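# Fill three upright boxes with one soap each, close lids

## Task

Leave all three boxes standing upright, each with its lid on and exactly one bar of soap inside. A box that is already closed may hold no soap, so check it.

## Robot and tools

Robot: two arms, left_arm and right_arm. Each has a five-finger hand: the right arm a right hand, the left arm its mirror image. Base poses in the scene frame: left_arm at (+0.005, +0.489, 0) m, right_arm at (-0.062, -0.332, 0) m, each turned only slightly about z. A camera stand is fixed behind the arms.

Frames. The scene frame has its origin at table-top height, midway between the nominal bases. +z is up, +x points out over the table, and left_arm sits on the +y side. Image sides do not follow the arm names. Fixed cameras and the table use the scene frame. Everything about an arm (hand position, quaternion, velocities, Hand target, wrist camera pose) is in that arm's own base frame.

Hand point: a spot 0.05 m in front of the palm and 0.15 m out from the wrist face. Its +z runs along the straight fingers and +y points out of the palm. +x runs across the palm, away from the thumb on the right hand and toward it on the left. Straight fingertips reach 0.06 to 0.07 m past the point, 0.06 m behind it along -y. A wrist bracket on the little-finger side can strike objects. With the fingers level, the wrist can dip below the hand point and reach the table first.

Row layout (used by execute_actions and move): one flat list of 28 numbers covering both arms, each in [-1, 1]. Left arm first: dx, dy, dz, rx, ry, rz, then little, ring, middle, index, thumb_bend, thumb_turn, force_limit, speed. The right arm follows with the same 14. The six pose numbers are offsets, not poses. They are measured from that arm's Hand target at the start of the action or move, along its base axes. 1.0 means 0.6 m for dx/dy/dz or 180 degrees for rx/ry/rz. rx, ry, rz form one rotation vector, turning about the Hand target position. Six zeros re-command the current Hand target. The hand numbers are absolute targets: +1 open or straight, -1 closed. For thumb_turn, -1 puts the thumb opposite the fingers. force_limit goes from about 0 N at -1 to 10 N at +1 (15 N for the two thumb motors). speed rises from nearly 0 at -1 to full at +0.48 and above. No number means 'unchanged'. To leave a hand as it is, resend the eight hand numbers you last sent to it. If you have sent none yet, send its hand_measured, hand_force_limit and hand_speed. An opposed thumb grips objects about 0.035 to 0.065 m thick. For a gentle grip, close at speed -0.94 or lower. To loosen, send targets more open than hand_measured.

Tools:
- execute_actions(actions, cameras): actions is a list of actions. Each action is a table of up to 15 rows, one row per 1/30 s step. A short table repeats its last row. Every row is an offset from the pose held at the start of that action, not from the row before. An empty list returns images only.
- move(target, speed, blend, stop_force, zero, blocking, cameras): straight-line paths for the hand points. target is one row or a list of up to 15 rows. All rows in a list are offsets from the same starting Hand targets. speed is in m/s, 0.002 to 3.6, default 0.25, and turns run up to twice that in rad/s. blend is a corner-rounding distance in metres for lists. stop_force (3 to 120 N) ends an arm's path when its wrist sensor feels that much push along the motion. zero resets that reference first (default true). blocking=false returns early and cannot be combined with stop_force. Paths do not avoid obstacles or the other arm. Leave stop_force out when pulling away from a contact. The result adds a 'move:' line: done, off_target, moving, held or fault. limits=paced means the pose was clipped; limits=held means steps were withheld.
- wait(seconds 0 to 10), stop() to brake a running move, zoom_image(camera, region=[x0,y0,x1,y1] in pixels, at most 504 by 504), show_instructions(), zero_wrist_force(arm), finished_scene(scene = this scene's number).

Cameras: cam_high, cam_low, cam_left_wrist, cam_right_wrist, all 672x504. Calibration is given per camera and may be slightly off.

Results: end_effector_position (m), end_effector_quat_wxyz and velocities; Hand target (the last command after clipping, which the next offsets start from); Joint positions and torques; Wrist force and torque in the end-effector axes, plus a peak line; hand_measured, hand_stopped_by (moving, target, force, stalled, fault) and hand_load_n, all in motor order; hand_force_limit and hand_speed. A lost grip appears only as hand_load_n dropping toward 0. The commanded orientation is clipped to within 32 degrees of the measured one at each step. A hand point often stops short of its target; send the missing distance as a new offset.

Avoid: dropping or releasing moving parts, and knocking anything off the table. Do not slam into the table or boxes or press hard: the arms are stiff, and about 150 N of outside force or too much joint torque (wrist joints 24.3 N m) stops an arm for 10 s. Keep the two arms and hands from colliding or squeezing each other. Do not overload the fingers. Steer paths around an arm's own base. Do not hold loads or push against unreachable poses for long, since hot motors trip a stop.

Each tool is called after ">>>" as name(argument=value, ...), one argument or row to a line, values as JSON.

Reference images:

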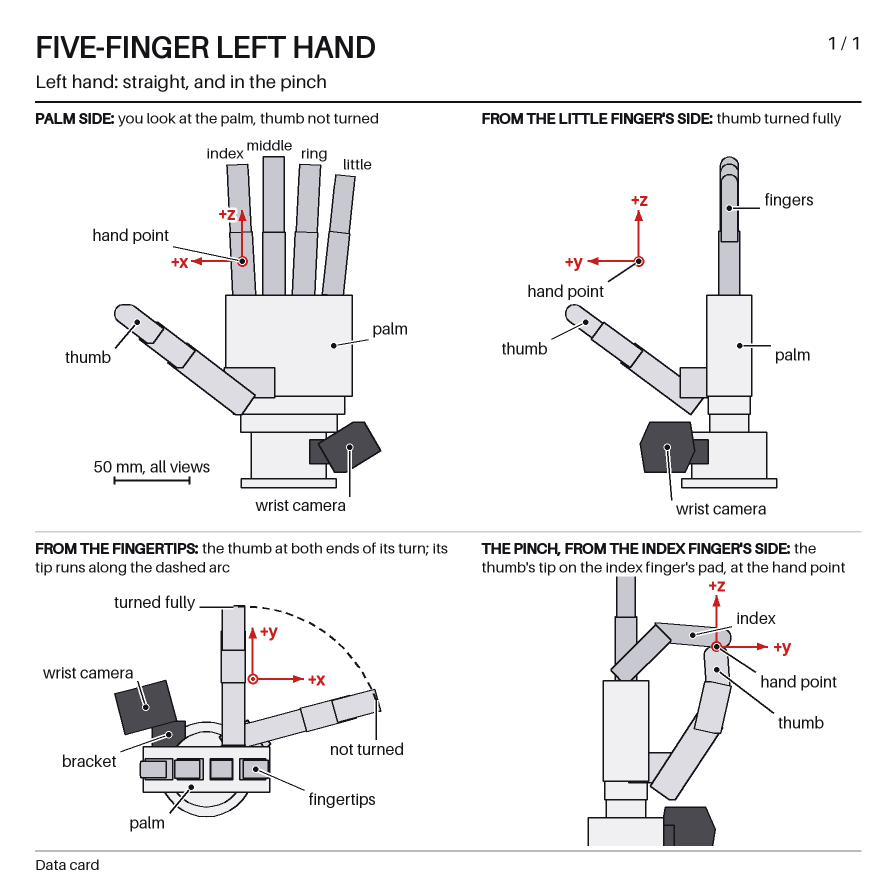

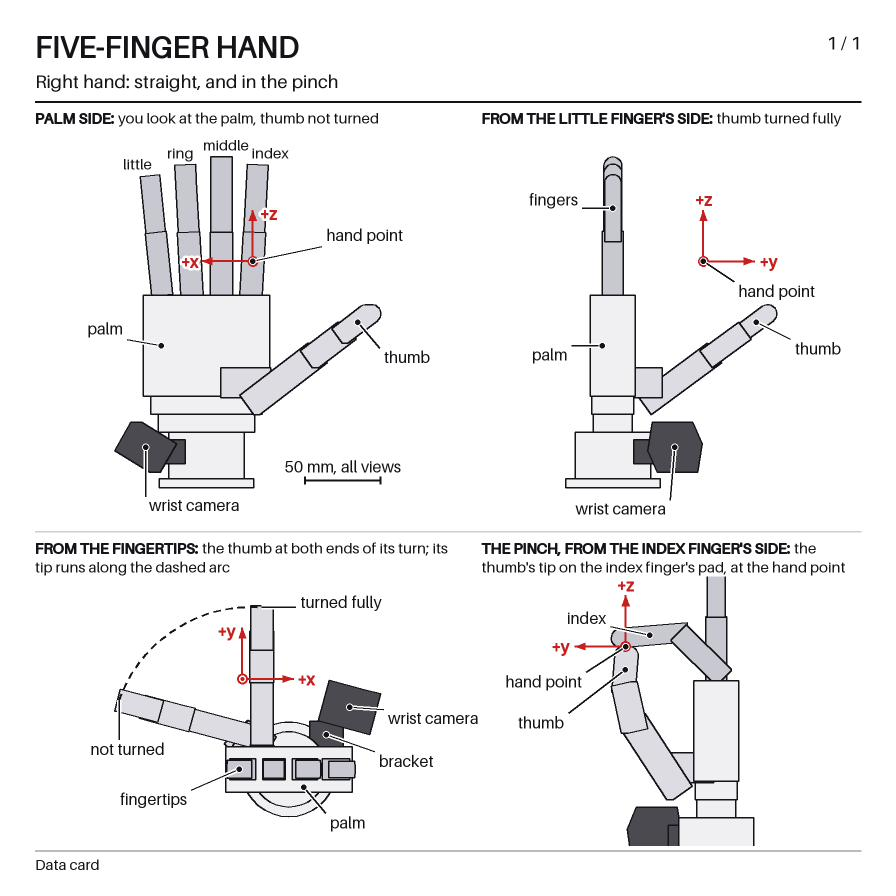

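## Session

>>> execute_actions(
  actions=[],
)

>>> zoom_image(
  camera="cam_high",
  region=[200, 120, 400, 320],
)

>>> zoom_image(
  camera="cam_low",
  region=[330, 260, 480, 320],
)

Scene clock: 0.00 s.
left_arm: end_effector_position=(+0.2339, -0.4727, +0.3195) hand_measured=(+1.000, +1.000, +1.000, +1.000, +1.000, +1.000) hand_load_n=(+0.0, +0.0, +0.0, +0.0, +0.0, +0.0) hand_stopped_by=(target, target, target, target, target, target) hand_force_limit=0.00 hand_speed=-0.80 end_effector_quat_wxyz=(+0.373, +0.815, +0.074, +0.437) | right_arm: end_effector_position=(+0.3374, +0.1055, +0.1003) hand_measured=(+1.000, +1.000, +1.000, +1.000, +1.000, +1.000) hand_load_n=(+0.0, +0.0, +0.0, +0.0, +0.0, +0.0) hand_stopped_by=(target, target, target, target, target, target) hand_force_limit=0.00 hand_speed=-0.80 end_effector_quat_wxyz=(+0.182, +0.483, +0.856, +0.036)
Joint positions: left_arm=[2.13 -1.46 -2.069 3.155 -1.942 0.632] | right_arm=[-0.028 -1.647 2.308 0.551 1.675 -0.59]
Joint velocities: within noise
Joint torques (N m): no reading
Wrist force (N): no reading
Wrist torque (N m): no reading
Wrist force, peak (N): no reading
Hand target: left_arm +0.2339, -0.4727, +0.3195; +0.373, +0.815, +0.074, +0.437 | right_arm +0.3374, +0.1055, +0.1003; +0.182, +0.483, +0.856, +0.036
camera_calibration:
cam_left_wrist: T_world_to_cam=[[0.342034, 0.834038, -0.43289, 0.44867], [0.0639657, 0.438941, 0.896236, -0.088429], [0.937508, -0.334233, 0.0967828, -0.288591], [0, 0, 0, 1]] pos_world=[0.122752, -0.431849, 0.301409]
cam_right_wrist: T_world_to_cam=[[0.670465, 0.718839, 0.183707, -0.322683], [0.350631, -0.525194, 0.775389, -0.14566], [0.653861, -0.455458, -0.604172, 0.00612773], [0, 0, 0, 1]] pos_world=[0.263414, 0.158248, 0.175924]

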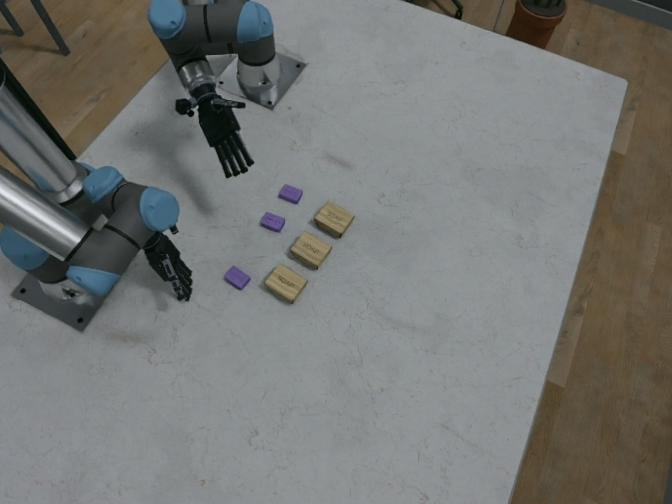

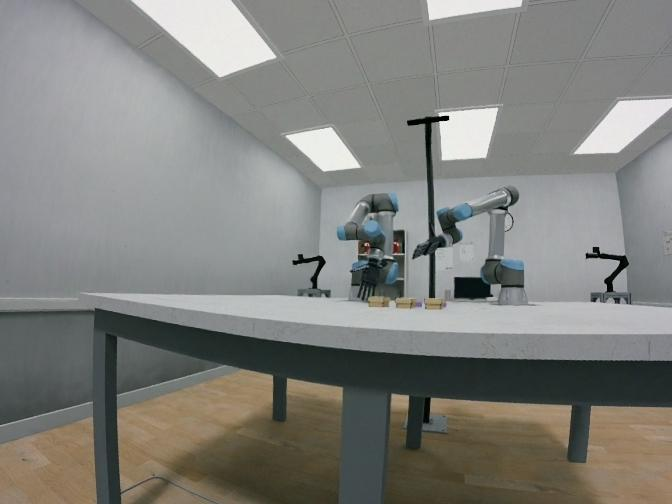

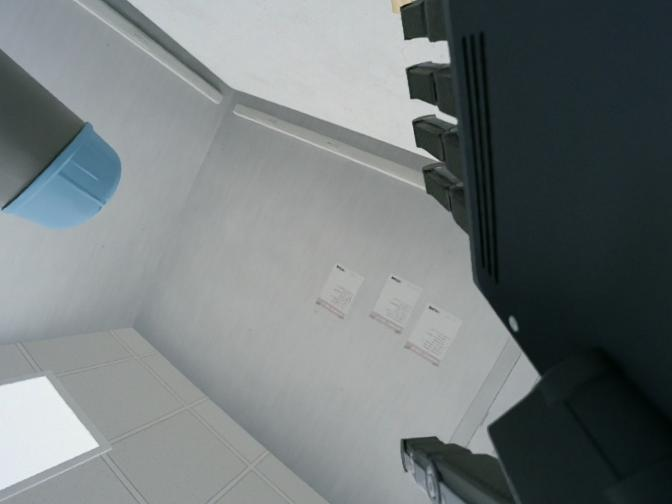

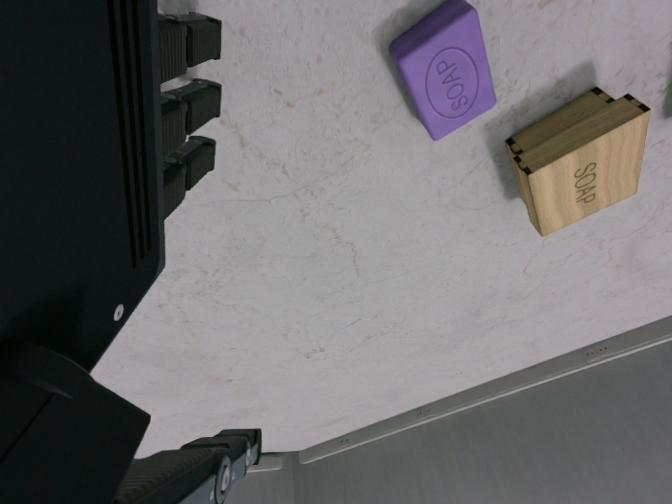

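Scaled by 2.520 from the camera's 672x504 image, which has a finer 960x720 frame.

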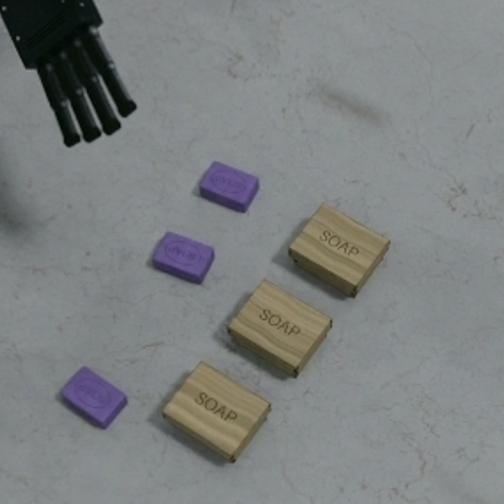

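Scaled by 3.360 from the camera's 672x504 image, which has a finer 960x720 frame.

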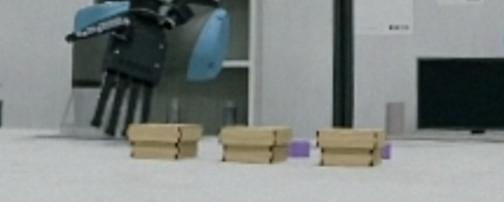

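>>> move(
  target=[
    [0,0,0.1167,0,0,0,1,1,1,1,1,1,0,-0.8,0,0,0.25,0,0,0,1,1,1,1,1,1,0,-0.8],
    [0,0,0.1167,0.3687,-0.6716,-0.5321,0.5,0.5,0.5,0.5,1,-1,-0.5,-0.5,0,0,0.25,0.3082,0.3436,-0.6133,-1,-1,0.16,0.16,1,-1,-0.6,0],
  ],
  speed=[0.15,0.5],
  cameras=["all"],
)

Scene clock: 118.83 s.
left_arm: end_effector_position=(+0.2339, -0.4727, +0.3895) hand_measured=(+0.500, +0.500, +0.500, +0.500, +1.000, -1.000) hand_load_n=(+0.0, +0.0, +0.0, +0.0, +0.0, +0.0) hand_stopped_by=(target, target, target, target, target, target) hand_force_limit=-0.50 hand_speed=-0.50 end_effector_quat_wxyz=(-0.020, +0.038, +0.893, -0.448) | right_arm: end_effector_position=(+0.3374, +0.1055, +0.2503) hand_measured=(-1.000, -1.000, +0.160, +0.160, +1.000, -1.000) hand_load_n=(+0.0, +0.0, +0.0, +0.0, +0.0, +0.0) hand_stopped_by=(target, target, target, target, target, target) hand_force_limit=-0.60 hand_speed=0.00 end_effector_quat_wxyz=(-0.447, +0.894, +0.007, -0.004)
Joint positions: left_arm=[2.625 -1.798 -1.192 1.927 -0.755 4.058] | right_arm=[-0.518 -1.362 1.855 1.675 0.812 0.792]
Joint torques (N m): left_arm=[-13.46 17.38 24.18 -2.5 -0.6 2.42] | right_arm=[-2.67 -34.68 -12.23 3.84 1.22 2.23]
Wrist force (N): left_arm=[0.3 2.4 1.5] | right_arm=[-0.4 0.9 -0.4]
Wrist torque (N m): left_arm=[0.05 0.10 -0.25] | right_arm=[-0.11 -0.01 0.09]
Wrist force, peak (N): left_arm=[0.4 3.0 1.7] | right_arm=[-0.7 1.0 -0.4]
Hand target: left_arm +0.2339, -0.4727, +0.3895; -0.020, +0.038, +0.893, -0.448 | right_arm +0.3374, +0.1055, +0.2503; -0.447, +0.894, +0.007, -0.004
Off the commanded pose: left_arm 0.000 m, 0 deg | right_arm 0.000 m, 0 deg.
move: done
camera_calibration:
cam_left_wrist: T_world_to_cam=[[-0.340141, -0.509607, 0.79032, -0.472989], [-0.772238, 0.630952, 0.0744865, 0.45525], [-0.536613, -0.584979, -0.60815, 0.205387], [0, 0, 0, 1]] pos_world=[0.300892, -0.408132, 0.464809]
cam_right_wrist: T_world_to_cam=[[0.24969, -0.59506, -0.76391, 0.167565], [-0.80978, -0.560887, 0.172229, 0.284329], [-0.530953, 0.575595, -0.621915, 0.39228], [0, 0, 0, 1]] pos_world=[0.396687, 0.0333927, 0.323]

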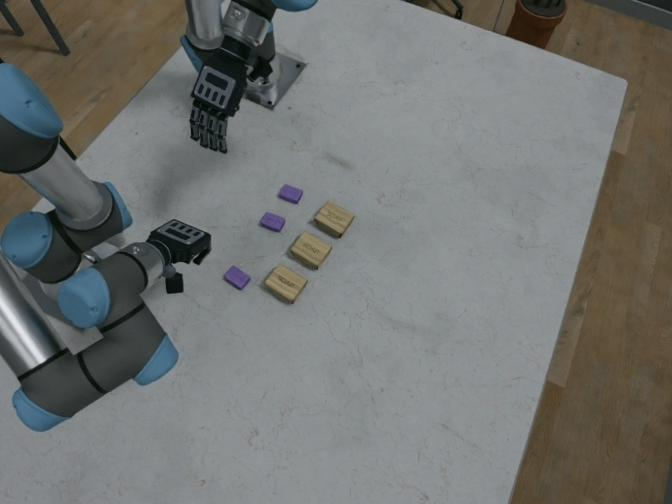

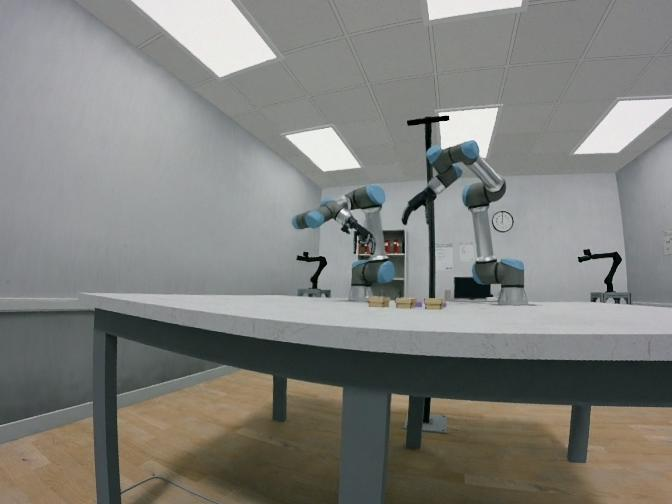

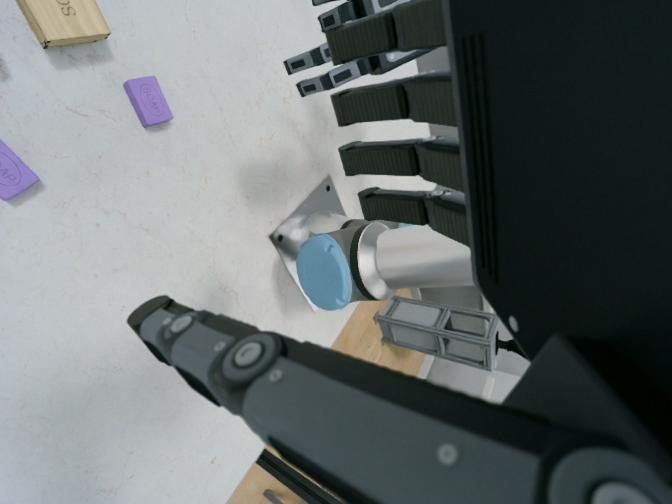

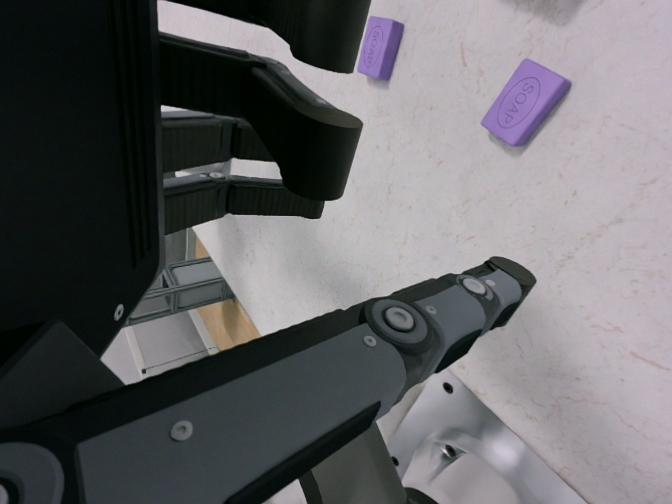

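>>> move(
  target=[
    [0.25,0.12,-0.1,0,0,0,0.5,0.5,0.5,0.5,1,-1,-0.5,-0.5,0.0608,0.5763,0,0,0,0,-1,-1,0.16,0.16,1,-1,-0.6,0],
    [0.3512,0.1378,-0.2825,0,0,0,0.5,0.5,0.5,0.5,1,-1,-0.5,-0.5,0.0608,0.5763,-0.25,0,0,0,-1,-1,0.16,0.16,1,-1,-0.6,0],
  ],
  speed=0.2,
  blend=[0.03,0],
  cameras=["all"],
)

>>> zoom_image(
  camera="cam_left_wrist",
  region=[60, 0, 310, 250],
)

>>> zoom_image(
  camera="cam_right_wrist",
  region=[360, 60, 600, 300],
)

Scene clock: 158.43 s.
left_arm: end_effector_position=(+0.3199, -0.4314, +0.3551) hand_measured=(+0.500, +0.500, +0.500, +0.500, +1.000, -1.000) hand_load_n=(+0.0, +0.0, +0.0, +0.0, +0.0, +0.0) hand_stopped_by=(target, target, target, target, target, target) hand_force_limit=-0.50 hand_speed=-0.50 end_effector_quat_wxyz=(-0.020, +0.038, +0.893, -0.448) | right_arm: end_effector_position=(+0.3517, +0.2582, +0.2515) hand_measured=(-1.000, -1.000, +0.160, +0.160, +1.000, -1.000) hand_load_n=(+0.0, +0.0, +0.0, +0.0, +0.0, +0.0) hand_stopped_by=(target, target, target, target, target, target) hand_force_limit=-0.60 hand_speed=0.00 end_effector_quat_wxyz=(-0.454, +0.891, +0.013, -0.005)
Joint positions: left_arm=[2.802 -1.899 -1.192 1.843 -0.683 4.303] | right_arm=[-0.109 -1.315 1.692 1.376 0.64 1.341]
Joint torques (N m): left_arm=[14.71 22.16 25.9 -3.86 3.22 2.33] | right_arm=[-5.07 -37.96 -5.57 4.01 1.22 -3.03]
Wrist force (N): left_arm=[0.4 2.3 1.5] | right_arm=[-0.6 0.7 -0.2]
Wrist torque (N m): left_arm=[0.06 0.09 -0.26] | right_arm=[-0.16 0.02 0.16]
Wrist force, peak (N): left_arm=[0.8 2.6 2.0] | right_arm=[-1.5 -2.0 2.6]
Hand target: left_arm +0.3199, -0.4314, +0.3551; -0.020, +0.038, +0.893, -0.448 (not the last commanded pose) | right_arm +0.3517, +0.2581, +0.2515; -0.454, +0.891, +0.013, -0.005 (not the last commanded pose)
Off the commanded pose: left_arm 0.188 m, 0 deg | right_arm 0.246 m, 1 deg.
move: held (right_arm; a check stopped the path), off_target (left_arm; braked when a check withheld steps of right_arm); path passed 0 of 2 targets; limits=held
pose unreachable (right arm): on one or more control steps of this call, first in action 0 (counted from 0), this arm could not follow its commanded pose, so it was not sent that pose on those steps. It may still have moved: this result reports where it is.
cause: moving toward the commanded pose would bring a part of the arm too close to another arm (a part of this arm just beyond joint 6 (wrist 3) and a part of the left arm just beyond its joint 6 (wrist 3), along the way the arms are being sent, or toward where that arm still pushes).
camera_calibration:
cam_left_wrist: T_world_to_cam=[[-0.340141, -0.509607, 0.79032, -0.395503], [-0.772238, 0.630952, 0.0744865, 0.498166], [-0.536613, -0.584979, -0.60815, 0.254775], [0, 0, 0, 1]] pos_world=[0.386892, -0.366832, 0.430409]
cam_right_wrist: T_world_to_cam=[[0.259417, -0.580104, -0.772128, 0.250505], [-0.804093, -0.572564, 0.160014, 0.385338], [-0.534918, 0.579353, -0.614991, 0.3113], [0, 0, 0, 1]] pos_world=[0.411382, 0.185597, 0.323209]

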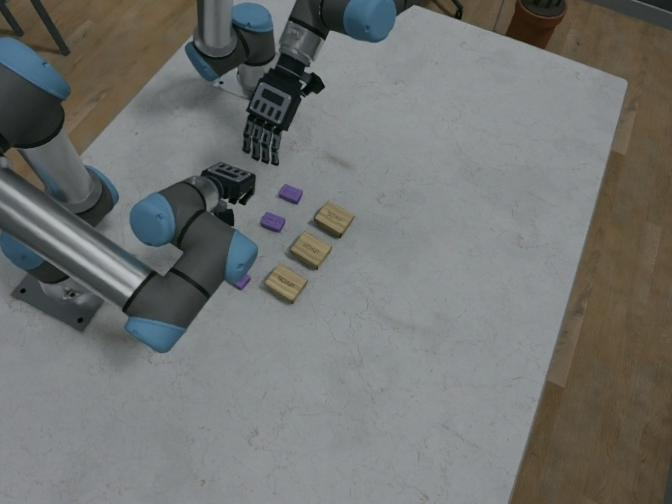

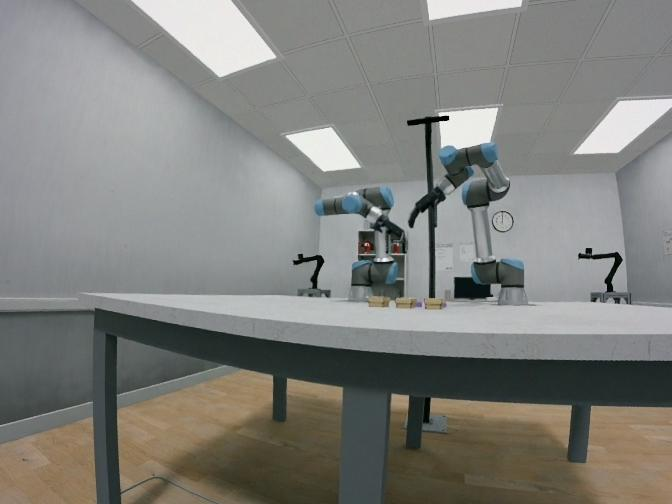

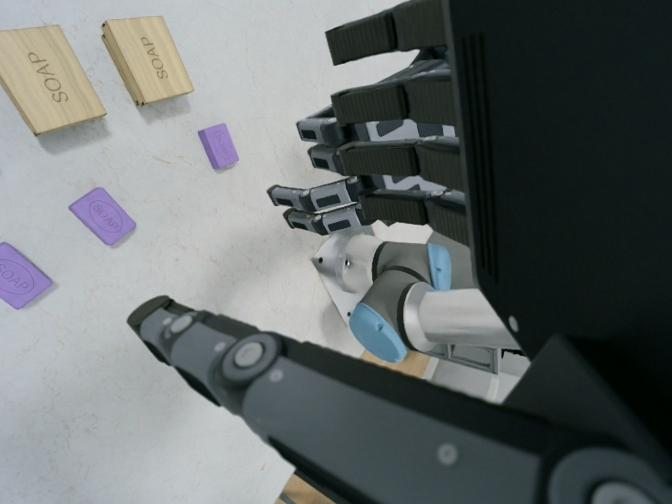

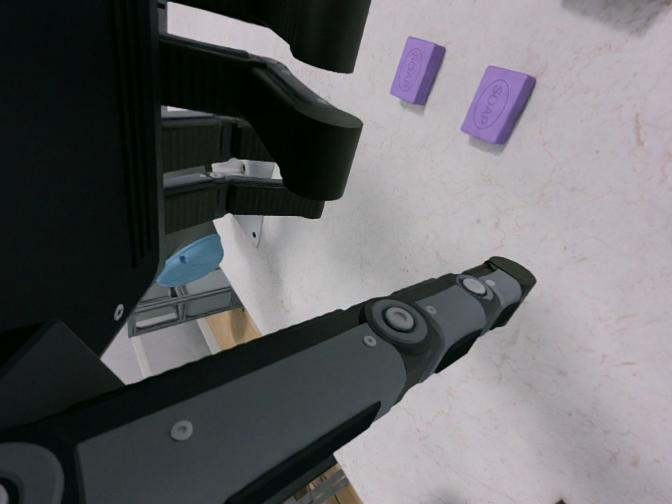

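Scaled by 2.016 from the camera's 672x504 image, which has a finer 960x720 frame.

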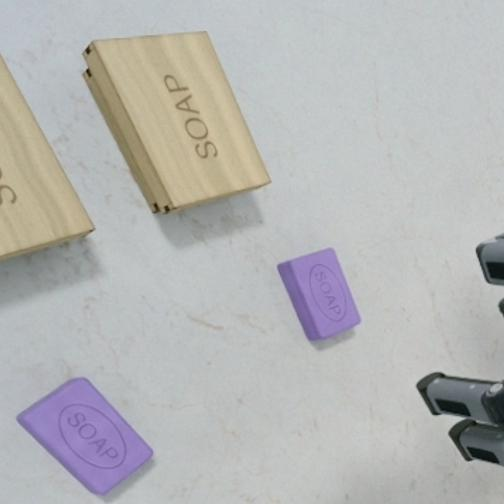

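Scaled by 2.100 from the camera's 672x504 image, which has a finer 960x720 frame.

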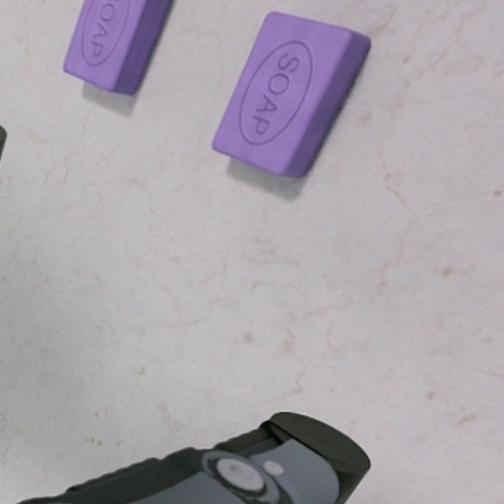

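>>> move(
  target=[
    [0.2078,0.169,-0.0585,0,0,0,0.5,0.5,0.5,0.5,1,-1,-0.5,-0.5,0,0,0,0,0,0,-1,-1,0.16,0.16,1,-1,-0.6,0],
    [0.2078,0.169,-0.0585,0,0,0,0.5,0.5,0.5,0.5,1,-1,-0.5,-0.5,0.0305,0.3298,-0.1,-0.0048,0.0008,-0.0033,-1,-1,0.16,0.16,1,-1,-0.6,0],
    [0.2078,0.169,-0.0585,0,0,0,0.5,0.5,0.5,0.5,1,-1,-0.5,-0.5,0.0305,0.3298,-0.2525,-0.0048,0.0008,-0.0033,-1,-1,0.16,0.16,1,-1,-0.6,0],
  ],
  speed=0.2,
  blend=[0.02,0.03,0],
  cameras=["all"],
)

>>> zoom_image(
  camera="cam_left_wrist",
  region=[60, 0, 310, 250],
)

>>> zoom_image(
  camera="cam_right_wrist",
  region=[360, 60, 600, 300],
)

Scene clock: 188.70 s.
left_arm: end_effector_position=(+0.4446, -0.3300, +0.3200) hand_measured=(+0.500, +0.500, +0.500, +0.500, +1.000, -1.000) hand_load_n=(+0.0, +0.0, +0.0, +0.0, +0.0, +0.0) hand_stopped_by=(target, target, target, target, target, target) hand_force_limit=-0.50 hand_speed=-0.50 end_effector_quat_wxyz=(-0.020, +0.038, +0.893, -0.448) | right_arm: end_effector_position=(+0.3700, +0.4560, +0.1001) hand_measured=(-1.000, -1.000, +0.160, +0.160, +1.000, -1.000) hand_load_n=(+0.5, +0.0, +0.0, +0.0, +0.0, +0.0) hand_stopped_by=(target, target, target, target, target, target) hand_force_limit=-0.60 hand_speed=0.00 end_effector_quat_wxyz=(-0.447, +0.894, +0.008, -0.003)
Joint positions: left_arm=[3.07 -2.083 -1.102 1.594 -0.642 4.736] | right_arm=[0.356 -1.013 1.502 0.663 0.716 2.102]
Joint torques (N m): left_arm=[14.61 27.93 25.72 -4.19 -0.54 2.49] | right_arm=[9.37 -29.86 -4.99 0.24 1.41 2.43]
Wrist force (N): left_arm=[0.1 2.3 1.2] | right_arm=[-0.4 0.7 -0.4]
Wrist torque (N m): left_arm=[0.07 0.07 -0.25] | right_arm=[-0.15 -0.01 0.09]
Wrist force, peak (N): left_arm=[-0.1 3.1 0.8] | right_arm=[-0.6 1.0 -1.4]
Hand target: left_arm +0.4446, -0.3300, +0.3200; -0.020, +0.038, +0.893, -0.448 | right_arm +0.3700, +0.4560, +0.1000; -0.447, +0.894, +0.008, -0.003
Off the commanded pose: left_arm 0.000 m, 0 deg | right_arm 0.000 m, 0 deg.
move: done
camera_calibration:
cam_left_wrist: T_world_to_cam=[[-0.340141, -0.509607, 0.79032, -0.273588], [-0.772238, 0.630952, 0.0744865, 0.533114], [-0.536613, -0.584979, -0.60815, 0.359774], [0, 0, 0, 1]] pos_world=[0.511692, -0.265332, 0.395309]
cam_right_wrist: T_world_to_cam=[[0.251475, -0.594356, -0.763873, 0.252239], [-0.809547, -0.561732, 0.170563, 0.533617], [-0.530467, 0.575498, -0.62242, 0.114294], [0, 0, 0, 1]] pos_world=[0.429185, 0.383894, 0.172802]

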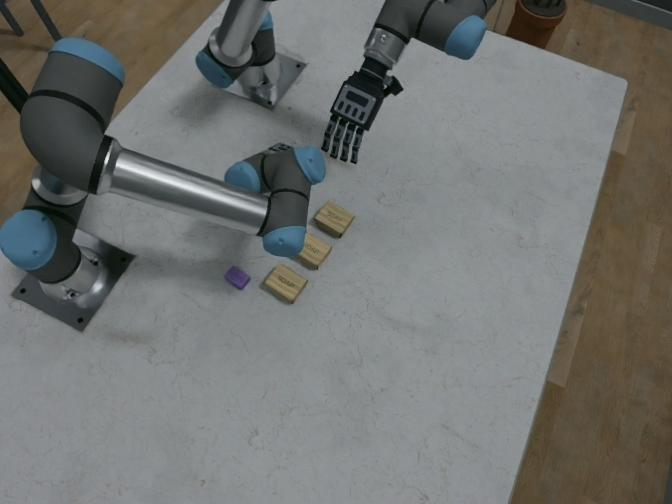

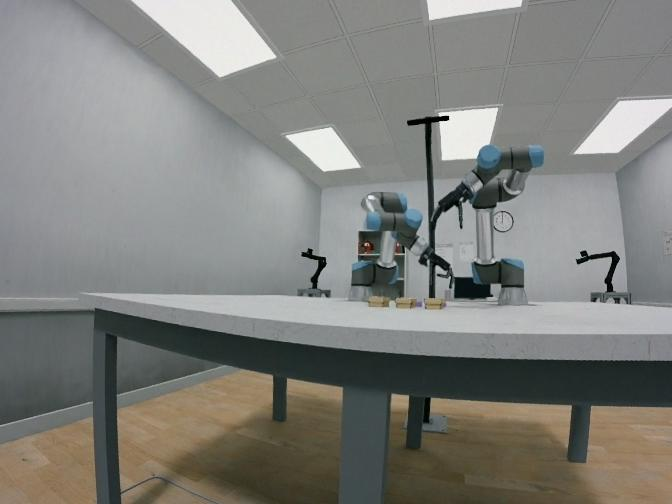

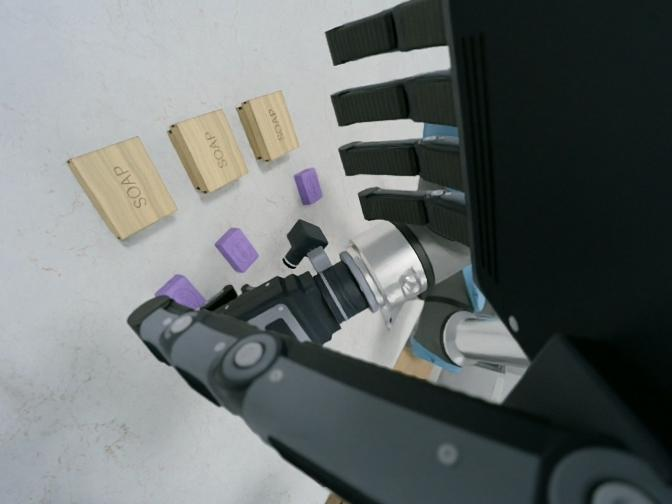

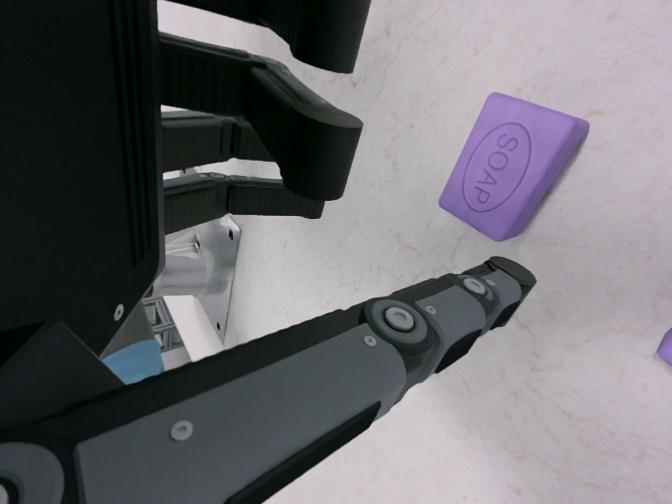

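Scaled by 2.016 from the camera's 672x504 image, which has a finer 960x720 frame.

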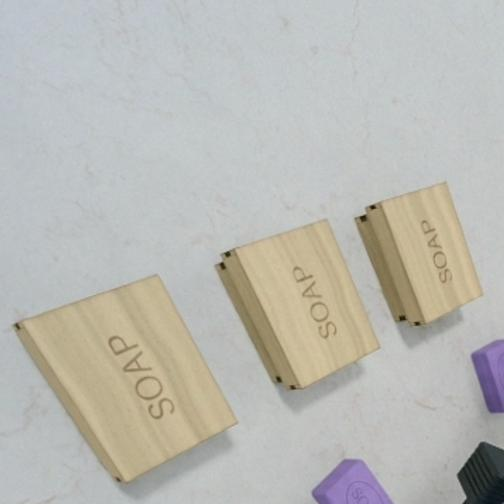

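Scaled by 2.100 from the camera's 672x504 image, which has a finer 960x720 frame.

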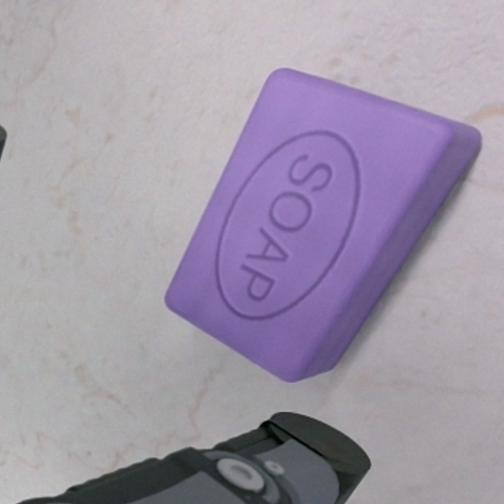

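>>> move(
  target=[0,0,0,0,0,0,0.5,0.5,0.5,0.5,1,-1,-0.5,-0.5,0.016,0.0173,0,0,0,0,-1,-1,0.16,0.16,1,-1,-0.6,0],
  speed=0.15,
  cameras=["cam_right_wrist"],
)

>>> zoom_image(
  camera="cam_right_wrist",
  region=[360, 60, 600, 300],
)

Scene clock: 204.90 s.
left_arm: end_effector_position=(+0.4446, -0.3300, +0.3200) hand_measured=(+0.500, +0.500, +0.500, +0.500, +1.000, -1.000) hand_load_n=(+0.0, +0.0, +0.0, +0.0, +0.0, +0.0) hand_stopped_by=(target, target, target, target, target, target) hand_force_limit=-0.50 hand_speed=-0.50 end_effector_quat_wxyz=(-0.020, +0.038, +0.893, -0.448) | right_arm: end_effector_position=(+0.3795, +0.4663, +0.1000) hand_measured=(-1.000, -1.000, +0.160, +0.160, +1.000, -1.000) hand_load_n=(+0.0, +0.0, +0.5, +0.0, +0.0, +0.0) hand_stopped_by=(target, target, target, target, target, target) hand_force_limit=-0.60 hand_speed=0.00 end_effector_quat_wxyz=(-0.447, +0.894, +0.008, -0.003)
Joint positions: left_arm=[3.07 -2.083 -1.102 1.594 -0.642 4.736] | right_arm=[0.369 -0.985 1.453 0.671 0.721 2.119]
Joint torques (N m): left_arm=[14.97 27.85 25.62 -4.15 -0.4 2.38] | right_arm=[9.57 -33.23 -27.9 3.45 1.45 2.53]
Wrist force (N): left_arm=[0.4 2.5 1.3] | right_arm=[-0.4 0.5 -0.4]
Wrist torque (N m): left_arm=[0.09 0.04 -0.24] | right_arm=[-0.20 -0.01 0.08]
Wrist force, peak (N): left_arm=[0.4 2.5 1.3] | right_arm=[-0.5 0.9 -0.6]
Hand target: left_arm +0.4446, -0.3300, +0.3200; -0.020, +0.038, +0.893, -0.448 | right_arm +0.3796, +0.4664, +0.1000; -0.447, +0.894, +0.008, -0.003
Off the commanded pose: left_arm 0.000 m, 0 deg | right_arm 0.000 m, 0 deg.
move: done
camera_calibration:
cam_right_wrist: T_world_to_cam=[[0.251536, -0.594313, -0.763886, 0.255914], [-0.809527, -0.561777, 0.170505, 0.547186], [-0.530467, 0.575498, -0.62242, 0.113286], [0, 0, 0, 1]] pos_world=[0.438685, 0.394294, 0.172703]
Images, in order (width x height): cam_right_wrist 672x504.

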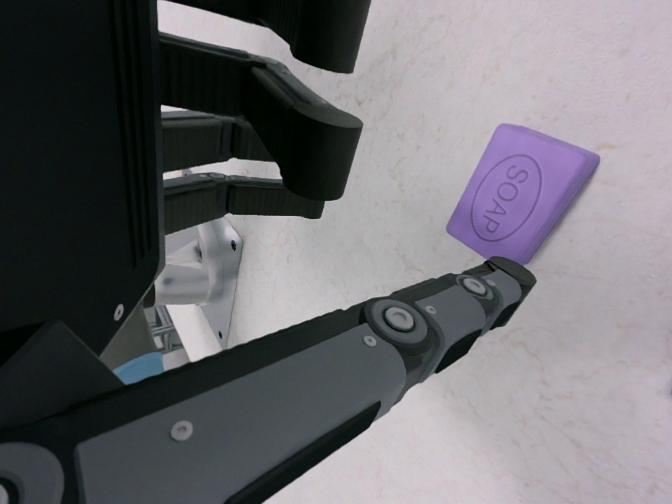

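Scaled by 2.100 from the camera's 672x504 image, which has a finer 960x720 frame.

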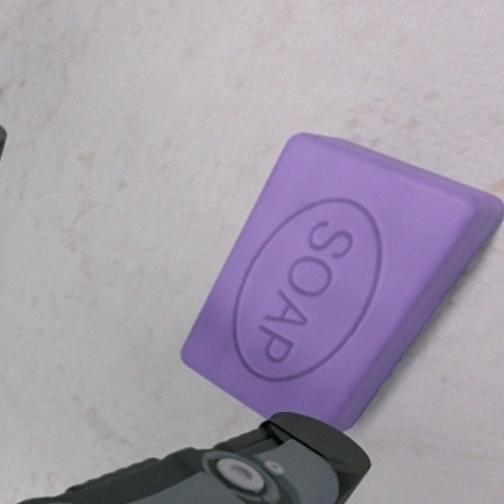

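>>> move(
  target=[0,0,0,0,0,0,0.5,0.5,0.5,0.5,1,-1,-0.5,-0.5,0,0,-0.1183,0,0,0,-1,-1,0.16,0.16,1,-1,-0.6,0],
  speed=0.12,
  stop_force=6,
  cameras=["cam_right_wrist"],
)

>>> move(
  target=[0,0,0,0,0,0,0.5,0.5,0.5,0.5,1,-1,-0.5,-0.5,0,0,0,0,0,0,-1,-1,-0.4,0.16,0.6,-1,-0.6,-0.94],
  cameras=[],
)

>>> move(
  target=[0,0,0,0,0,0,0.5,0.5,0.5,0.5,1,-1,-0.5,-0.5,0,0,0,0,0,0,-1,-1,-0.4,-0.4,0.6,-1,-0.8,-0.94],
  cameras=["cam_right_wrist"],
)

Scene clock: 227.53 s.
left_arm: end_effector_position=(+0.4446, -0.3300, +0.3200) hand_measured=(+0.500, +0.500, +0.500, +0.500, +1.000, -1.000) hand_load_n=(+0.0, +0.0, +0.0, +0.0, +0.0, +0.0) hand_stopped_by=(target, target, target, target, target, target) hand_force_limit=-0.50 hand_speed=-0.50 end_effector_quat_wxyz=(-0.020, +0.038, +0.893, -0.448) | right_arm: end_effector_position=(+0.3796, +0.4664, +0.0290) hand_measured=(-1.000, -1.000, +0.160, +0.160, +1.000, -1.000) hand_load_n=(+0.0, +0.0, +0.0, +0.0, +0.0, +0.0) hand_stopped_by=(target, target, target, target, target, target) hand_force_limit=-0.60 hand_speed=0.00 end_effector_quat_wxyz=(-0.447, +0.894, +0.008, -0.003)
Joint positions: left_arm=[3.07 -2.083 -1.102 1.594 -0.642 4.736] | right_arm=[0.369 -0.899 1.513 0.525 0.721 2.12]
Joint torques (N m): left_arm=[14.57 28.15 25.84 -3.95 -0.43 2.33] | right_arm=[9.01 -33.09 -3.73 0.41 -1.2 2.27]
Wrist force (N): left_arm=[0.3 2.5 1.1] | right_arm=[-0.1 0.6 0.0]
Wrist torque (N m): left_arm=[0.10 0.04 -0.25] | right_arm=[-0.19 -0.06 0.10]
Wrist force, peak (N): left_arm=[0.3 2.6 1.4] | right_arm=[-0.5 1.4 0.3]
Hand target: left_arm +0.4446, -0.3300, +0.3200; -0.020, +0.038, +0.893, -0.448 | right_arm +0.3796, +0.4664, +0.0290; -0.447, +0.894, +0.008, -0.003
Off the commanded pose: left_arm 0.000 m, 0 deg | right_arm 0.000 m, 0 deg.
move: done
camera_calibration:
cam_right_wrist: T_world_to_cam=[[0.251536, -0.594313, -0.763886, 0.201653], [-0.809527, -0.561777, 0.170505, 0.559373], [-0.530467, 0.575498, -0.62242, 0.0691476], [0, 0, 0, 1]] pos_world=[0.438785, 0.394294, 0.101703]
Images, in order (width x height): cam_right_wrist 672x504.

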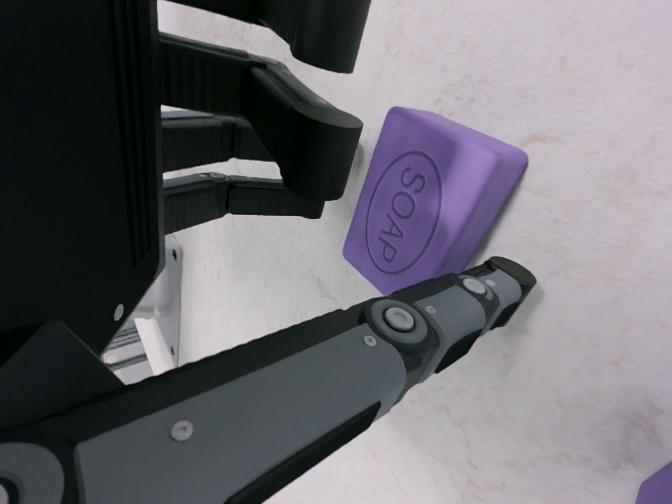

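Scene clock: 229.57 s.
left_arm: end_effector_position=(+0.4446, -0.3300, +0.3200) hand_measured=(+0.500, +0.500, +0.500, +0.500, +1.000, -1.000) hand_load_n=(+0.0, +0.0, +0.0, +0.0, +0.0, +0.0) hand_stopped_by=(target, target, target, target, target, target) hand_force_limit=-0.50 hand_speed=-0.50 end_effector_quat_wxyz=(-0.020, +0.038, +0.893, -0.448) | right_arm: end_effector_position=(+0.3796, +0.4664, +0.0290) hand_measured=(-1.000, -1.000, -0.144, +0.160, +0.846, -1.000) hand_load_n=(+0.0, +0.0, +2.5, +0.0, +3.0, +0.5) hand_stopped_by=(target, target, force, target, force, target) hand_force_limit=-0.60 hand_speed=-0.94 end_effector_quat_wxyz=(-0.447, +0.894, +0.008, -0.003)
Joint positions: left_arm=[3.07 -2.083 -1.102 1.594 -0.642 4.736] | right_arm=[0.369 -0.899 1.513 0.525 0.721 2.12]
Joint torques (N m): left_arm=[14.42 27.61 25.24 -3.98 -0.41 2.29] | right_arm=[9.52 -33.79 -3.66 0.38 -1.07 2.29]
Wrist force (N): left_arm=[0.2 2.5 1.2] | right_arm=[-0.6 0.7 -0.5]
Wrist torque (N m): left_arm=[0.08 0.06 -0.25] | right_arm=[-0.15 0.02 0.07]
Wrist force, peak (N): left_arm=[0.4 2.7 1.4] | right_arm=[-0.4 1.1 -0.1]
Hand target: left_arm +0.4446, -0.3300, +0.3200; -0.020, +0.038, +0.893, -0.448 | right_arm +0.3796, +0.4664, +0.0290; -0.447, +0.894, +0.008, -0.003
Off the commanded pose: left_arm 0.000 m, 0 deg | right_arm 0.000 m, 0 deg.
move: done
No camera images: "cameras" was empty.

Scene clock: 231.87 s.
left_arm: end_effector_position=(+0.4446, -0.3300, +0.3200) hand_measured=(+0.500, +0.500, +0.500, +0.500, +1.000, -1.000) hand_load_n=(+0.0, +0.0, +0.0, +0.0, +0.0, +0.0) hand_stopped_by=(target, target, target, target, target, target) hand_force_limit=-0.50 hand_speed=-0.50 end_effector_quat_wxyz=(-0.020, +0.038, +0.893, -0.448) | right_arm: end_effector_position=(+0.3796, +0.4664, +0.0290) hand_measured=(-1.000, -1.000, -0.144, -0.184, +0.846, -1.000) hand_load_n=(+0.5, +0.0, +2.0, +1.0, +3.5, +0.0) hand_stopped_by=(target, target, force, force, force, target) hand_force_limit=-0.80 hand_speed=-0.94 end_effector_quat_wxyz=(-0.447, +0.894, +0.008, -0.003)
Joint positions: left_arm=[3.07 -2.083 -1.102 1.594 -0.642 4.736] | right_arm=[0.369 -0.899 1.513 0.525 0.721 2.12]
Joint torques (N m): left_arm=[14.57 28.07 25.77 -3.94 -0.29 2.23] | right_arm=[8.47 -33.68 -4.5 0.39 -0.74 2.29]
Wrist force (N): left_arm=[0.2 2.2 1.0] | right_arm=[-0.5 -0.1 -1.0]
Wrist torque (N m): left_arm=[0.06 0.05 -0.24] | right_arm=[-0.18 0.01 0.08]
Wrist force, peak (N): left_arm=[0.4 2.7 1.2] | right_arm=[-0.5 -0.1 -1.0]
Hand target: left_arm +0.4446, -0.3300, +0.3200; -0.020, +0.038, +0.893, -0.448 | right_arm +0.3796, +0.4664, +0.0290; -0.447, +0.894, +0.008, -0.003
Off the commanded pose: left_arm 0.000 m, 0 deg | right_arm 0.000 m, 0 deg.
move: done
camera_calibration:
cam_right_wrist: T_world_to_cam=[[0.251536, -0.594313, -0.763886, 0.201653], [-0.809527, -0.561777, 0.170505, 0.559373], [-0.530467, 0.575498, -0.62242, 0.0691476], [0, 0, 0, 1]] pos_world=[0.438785, 0.394294, 0.101703]
Images, in order (width x height): cam_right_wrist 672x504.

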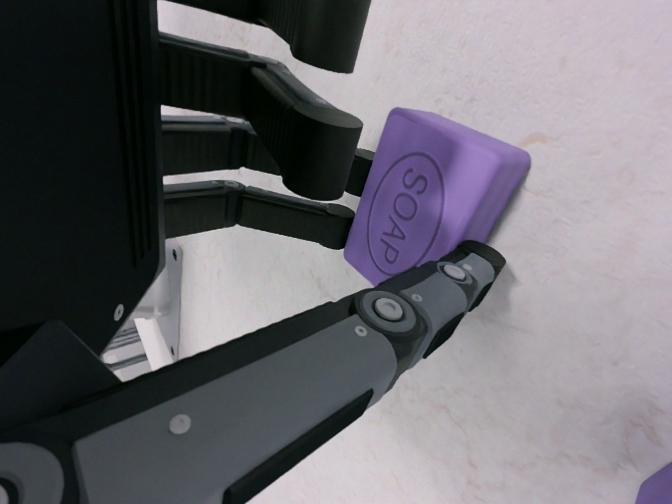

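>>> move(
  target=[
    [0,0,0,0,0,0,0.5,0.5,0.5,0.5,1,-1,-0.5,-0.5,0,0,0.1517,0,0,0,-1,-1,-0.4,-0.4,0.6,-1,-0.8,-0.94],
    [0,0,-0.05,0,0,0,0.5,0.5,0.5,0.5,1,-1,-0.5,-0.5,-0.0827,-0.3607,0.1517,0,0,0,-1,-1,-0.4,-0.4,0.6,-1,-0.8,-0.94],
    [0.0243,-0.074,-0.35,0,0,-0.0056,0.5,0.5,0.5,0.5,1,-1,-0.5,-0.5,-0.0827,-0.3607,0.1517,0,0,0,-1,-1,-0.4,-0.4,0.6,-1,-0.8,-0.94],
  ],
  speed=[0.15,0.2,0.2],
  blend=[0.02,0.01,0],
  cameras=["all"],
)

>>> zoom_image(
  camera="cam_left_wrist",
  region=[90, 90, 340, 340],
)

Scene clock: 273.90 s.
left_arm: end_effector_position=(+0.4592, -0.3743, +0.1101) hand_measured=(+0.500, +0.500, +0.500, +0.500, +1.000, -1.000) hand_load_n=(+0.0, +0.0, +0.0, +0.0, -0.5, +0.0) hand_stopped_by=(target, target, target, target, target, target) hand_force_limit=-0.50 hand_speed=-0.50 end_effector_quat_wxyz=(-0.024, +0.046, +0.893, -0.447) | right_arm: end_effector_position=(+0.3299, +0.2500, +0.1200) hand_measured=(-1.000, -1.000, -0.144, -0.184, +0.846, -1.000) hand_load_n=(+0.0, +0.0, +2.0, +1.0, +3.5, -0.5) hand_stopped_by=(target, target, force, force, force, target) hand_force_limit=-0.80 hand_speed=-0.94 end_effector_quat_wxyz=(-0.447, +0.894, +0.008, -0.003)
Joint positions: left_arm=[2.987 -2.287 -1.298 2.082 -0.644 4.627] | right_arm=[-0.132 -1.202 1.927 1.041 0.657 1.325]
Joint torques (N m): left_arm=[-14.38 33.25 23.87 -0.87 -0.53 -2.51] | right_arm=[-6.45 -19.13 -1.41 4.1 1.07 -3.21]
Wrist force (N): left_arm=[0.5 2.3 1.2] | right_arm=[-0.6 1.0 -0.1]
Wrist torque (N m): left_arm=[0.08 -0.01 -0.15] | right_arm=[-0.12 0.02 0.17]
Wrist force, peak (N): left_arm=[0.3 3.0 2.0] | right_arm=[-0.6 2.0 0.6]
Hand target: left_arm +0.4592, -0.3744, +0.1100; -0.024, +0.046, +0.893, -0.447 | right_arm +0.3299, +0.2500, +0.1200; -0.447, +0.894, +0.008, -0.003
Off the commanded pose: left_arm 0.000 m, 0 deg | right_arm 0.000 m, 0 deg.
move: done
camera_calibration:
cam_left_wrist: T_world_to_cam=[[-0.349023, -0.503553, 0.790327, -0.119051], [-0.76102, 0.644434, 0.0745174, 0.587829], [-0.546838, -0.575447, -0.608136, 0.222192], [0, 0, 0, 1]] pos_world=[0.527301, -0.310906, 0.185408]
cam_right_wrist: T_world_to_cam=[[0.251536, -0.594313, -0.763886, 0.155033], [-0.809527, -0.561777, 0.170505, 0.382136], [-0.530467, 0.575498, -0.62242, 0.224014], [0, 0, 0, 1]] pos_world=[0.389185, 0.177894, 0.192703]

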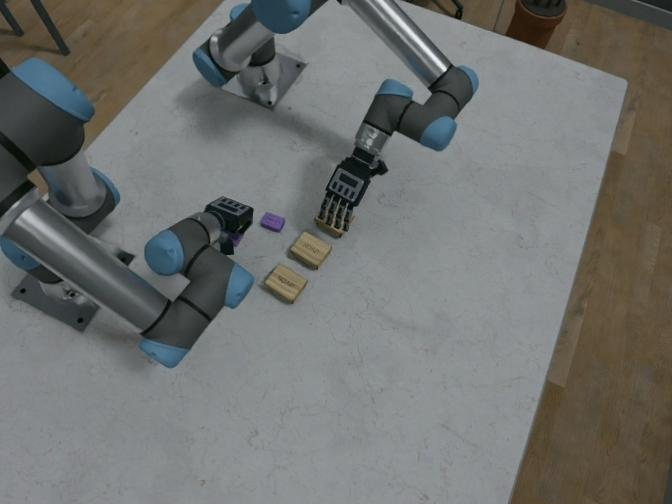

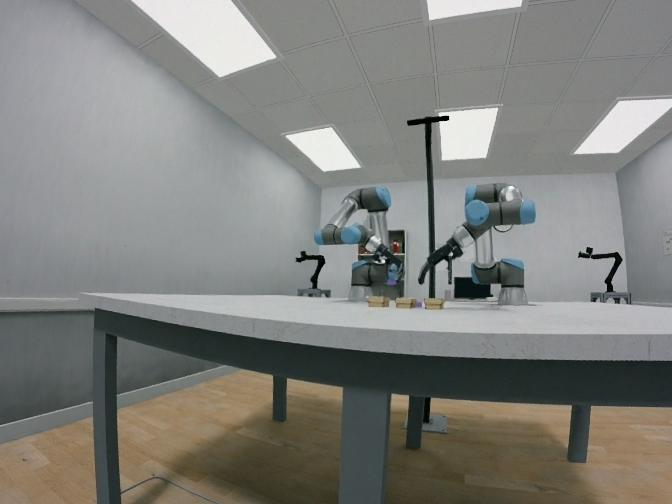

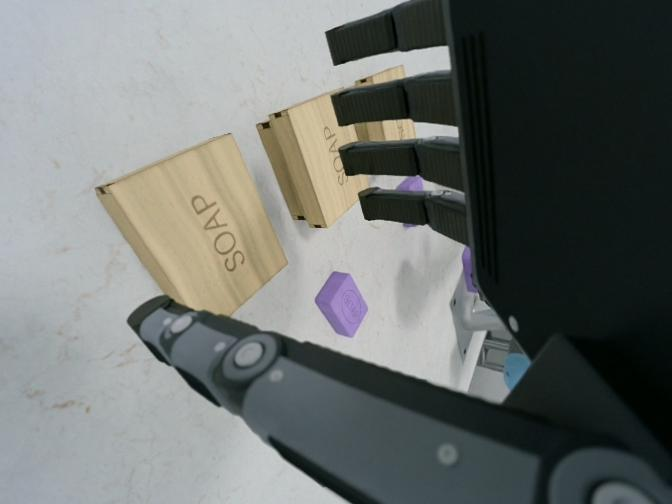

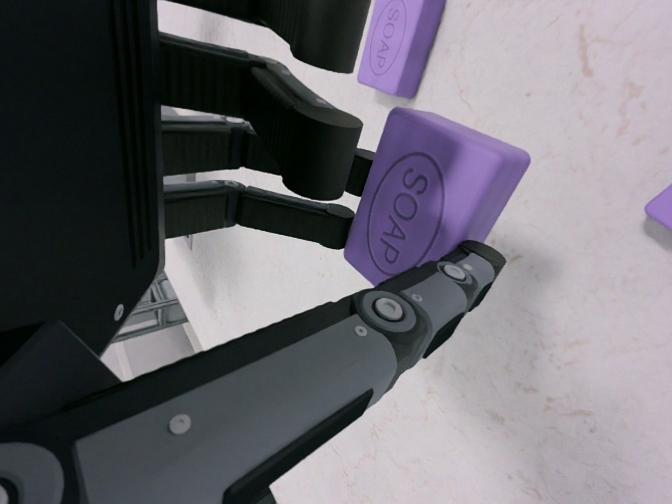

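Scaled by 2.016 from the camera's 672x504 image, which has a finer 960x720 frame.

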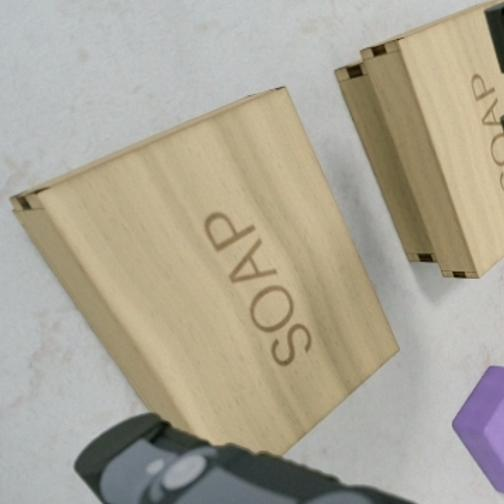

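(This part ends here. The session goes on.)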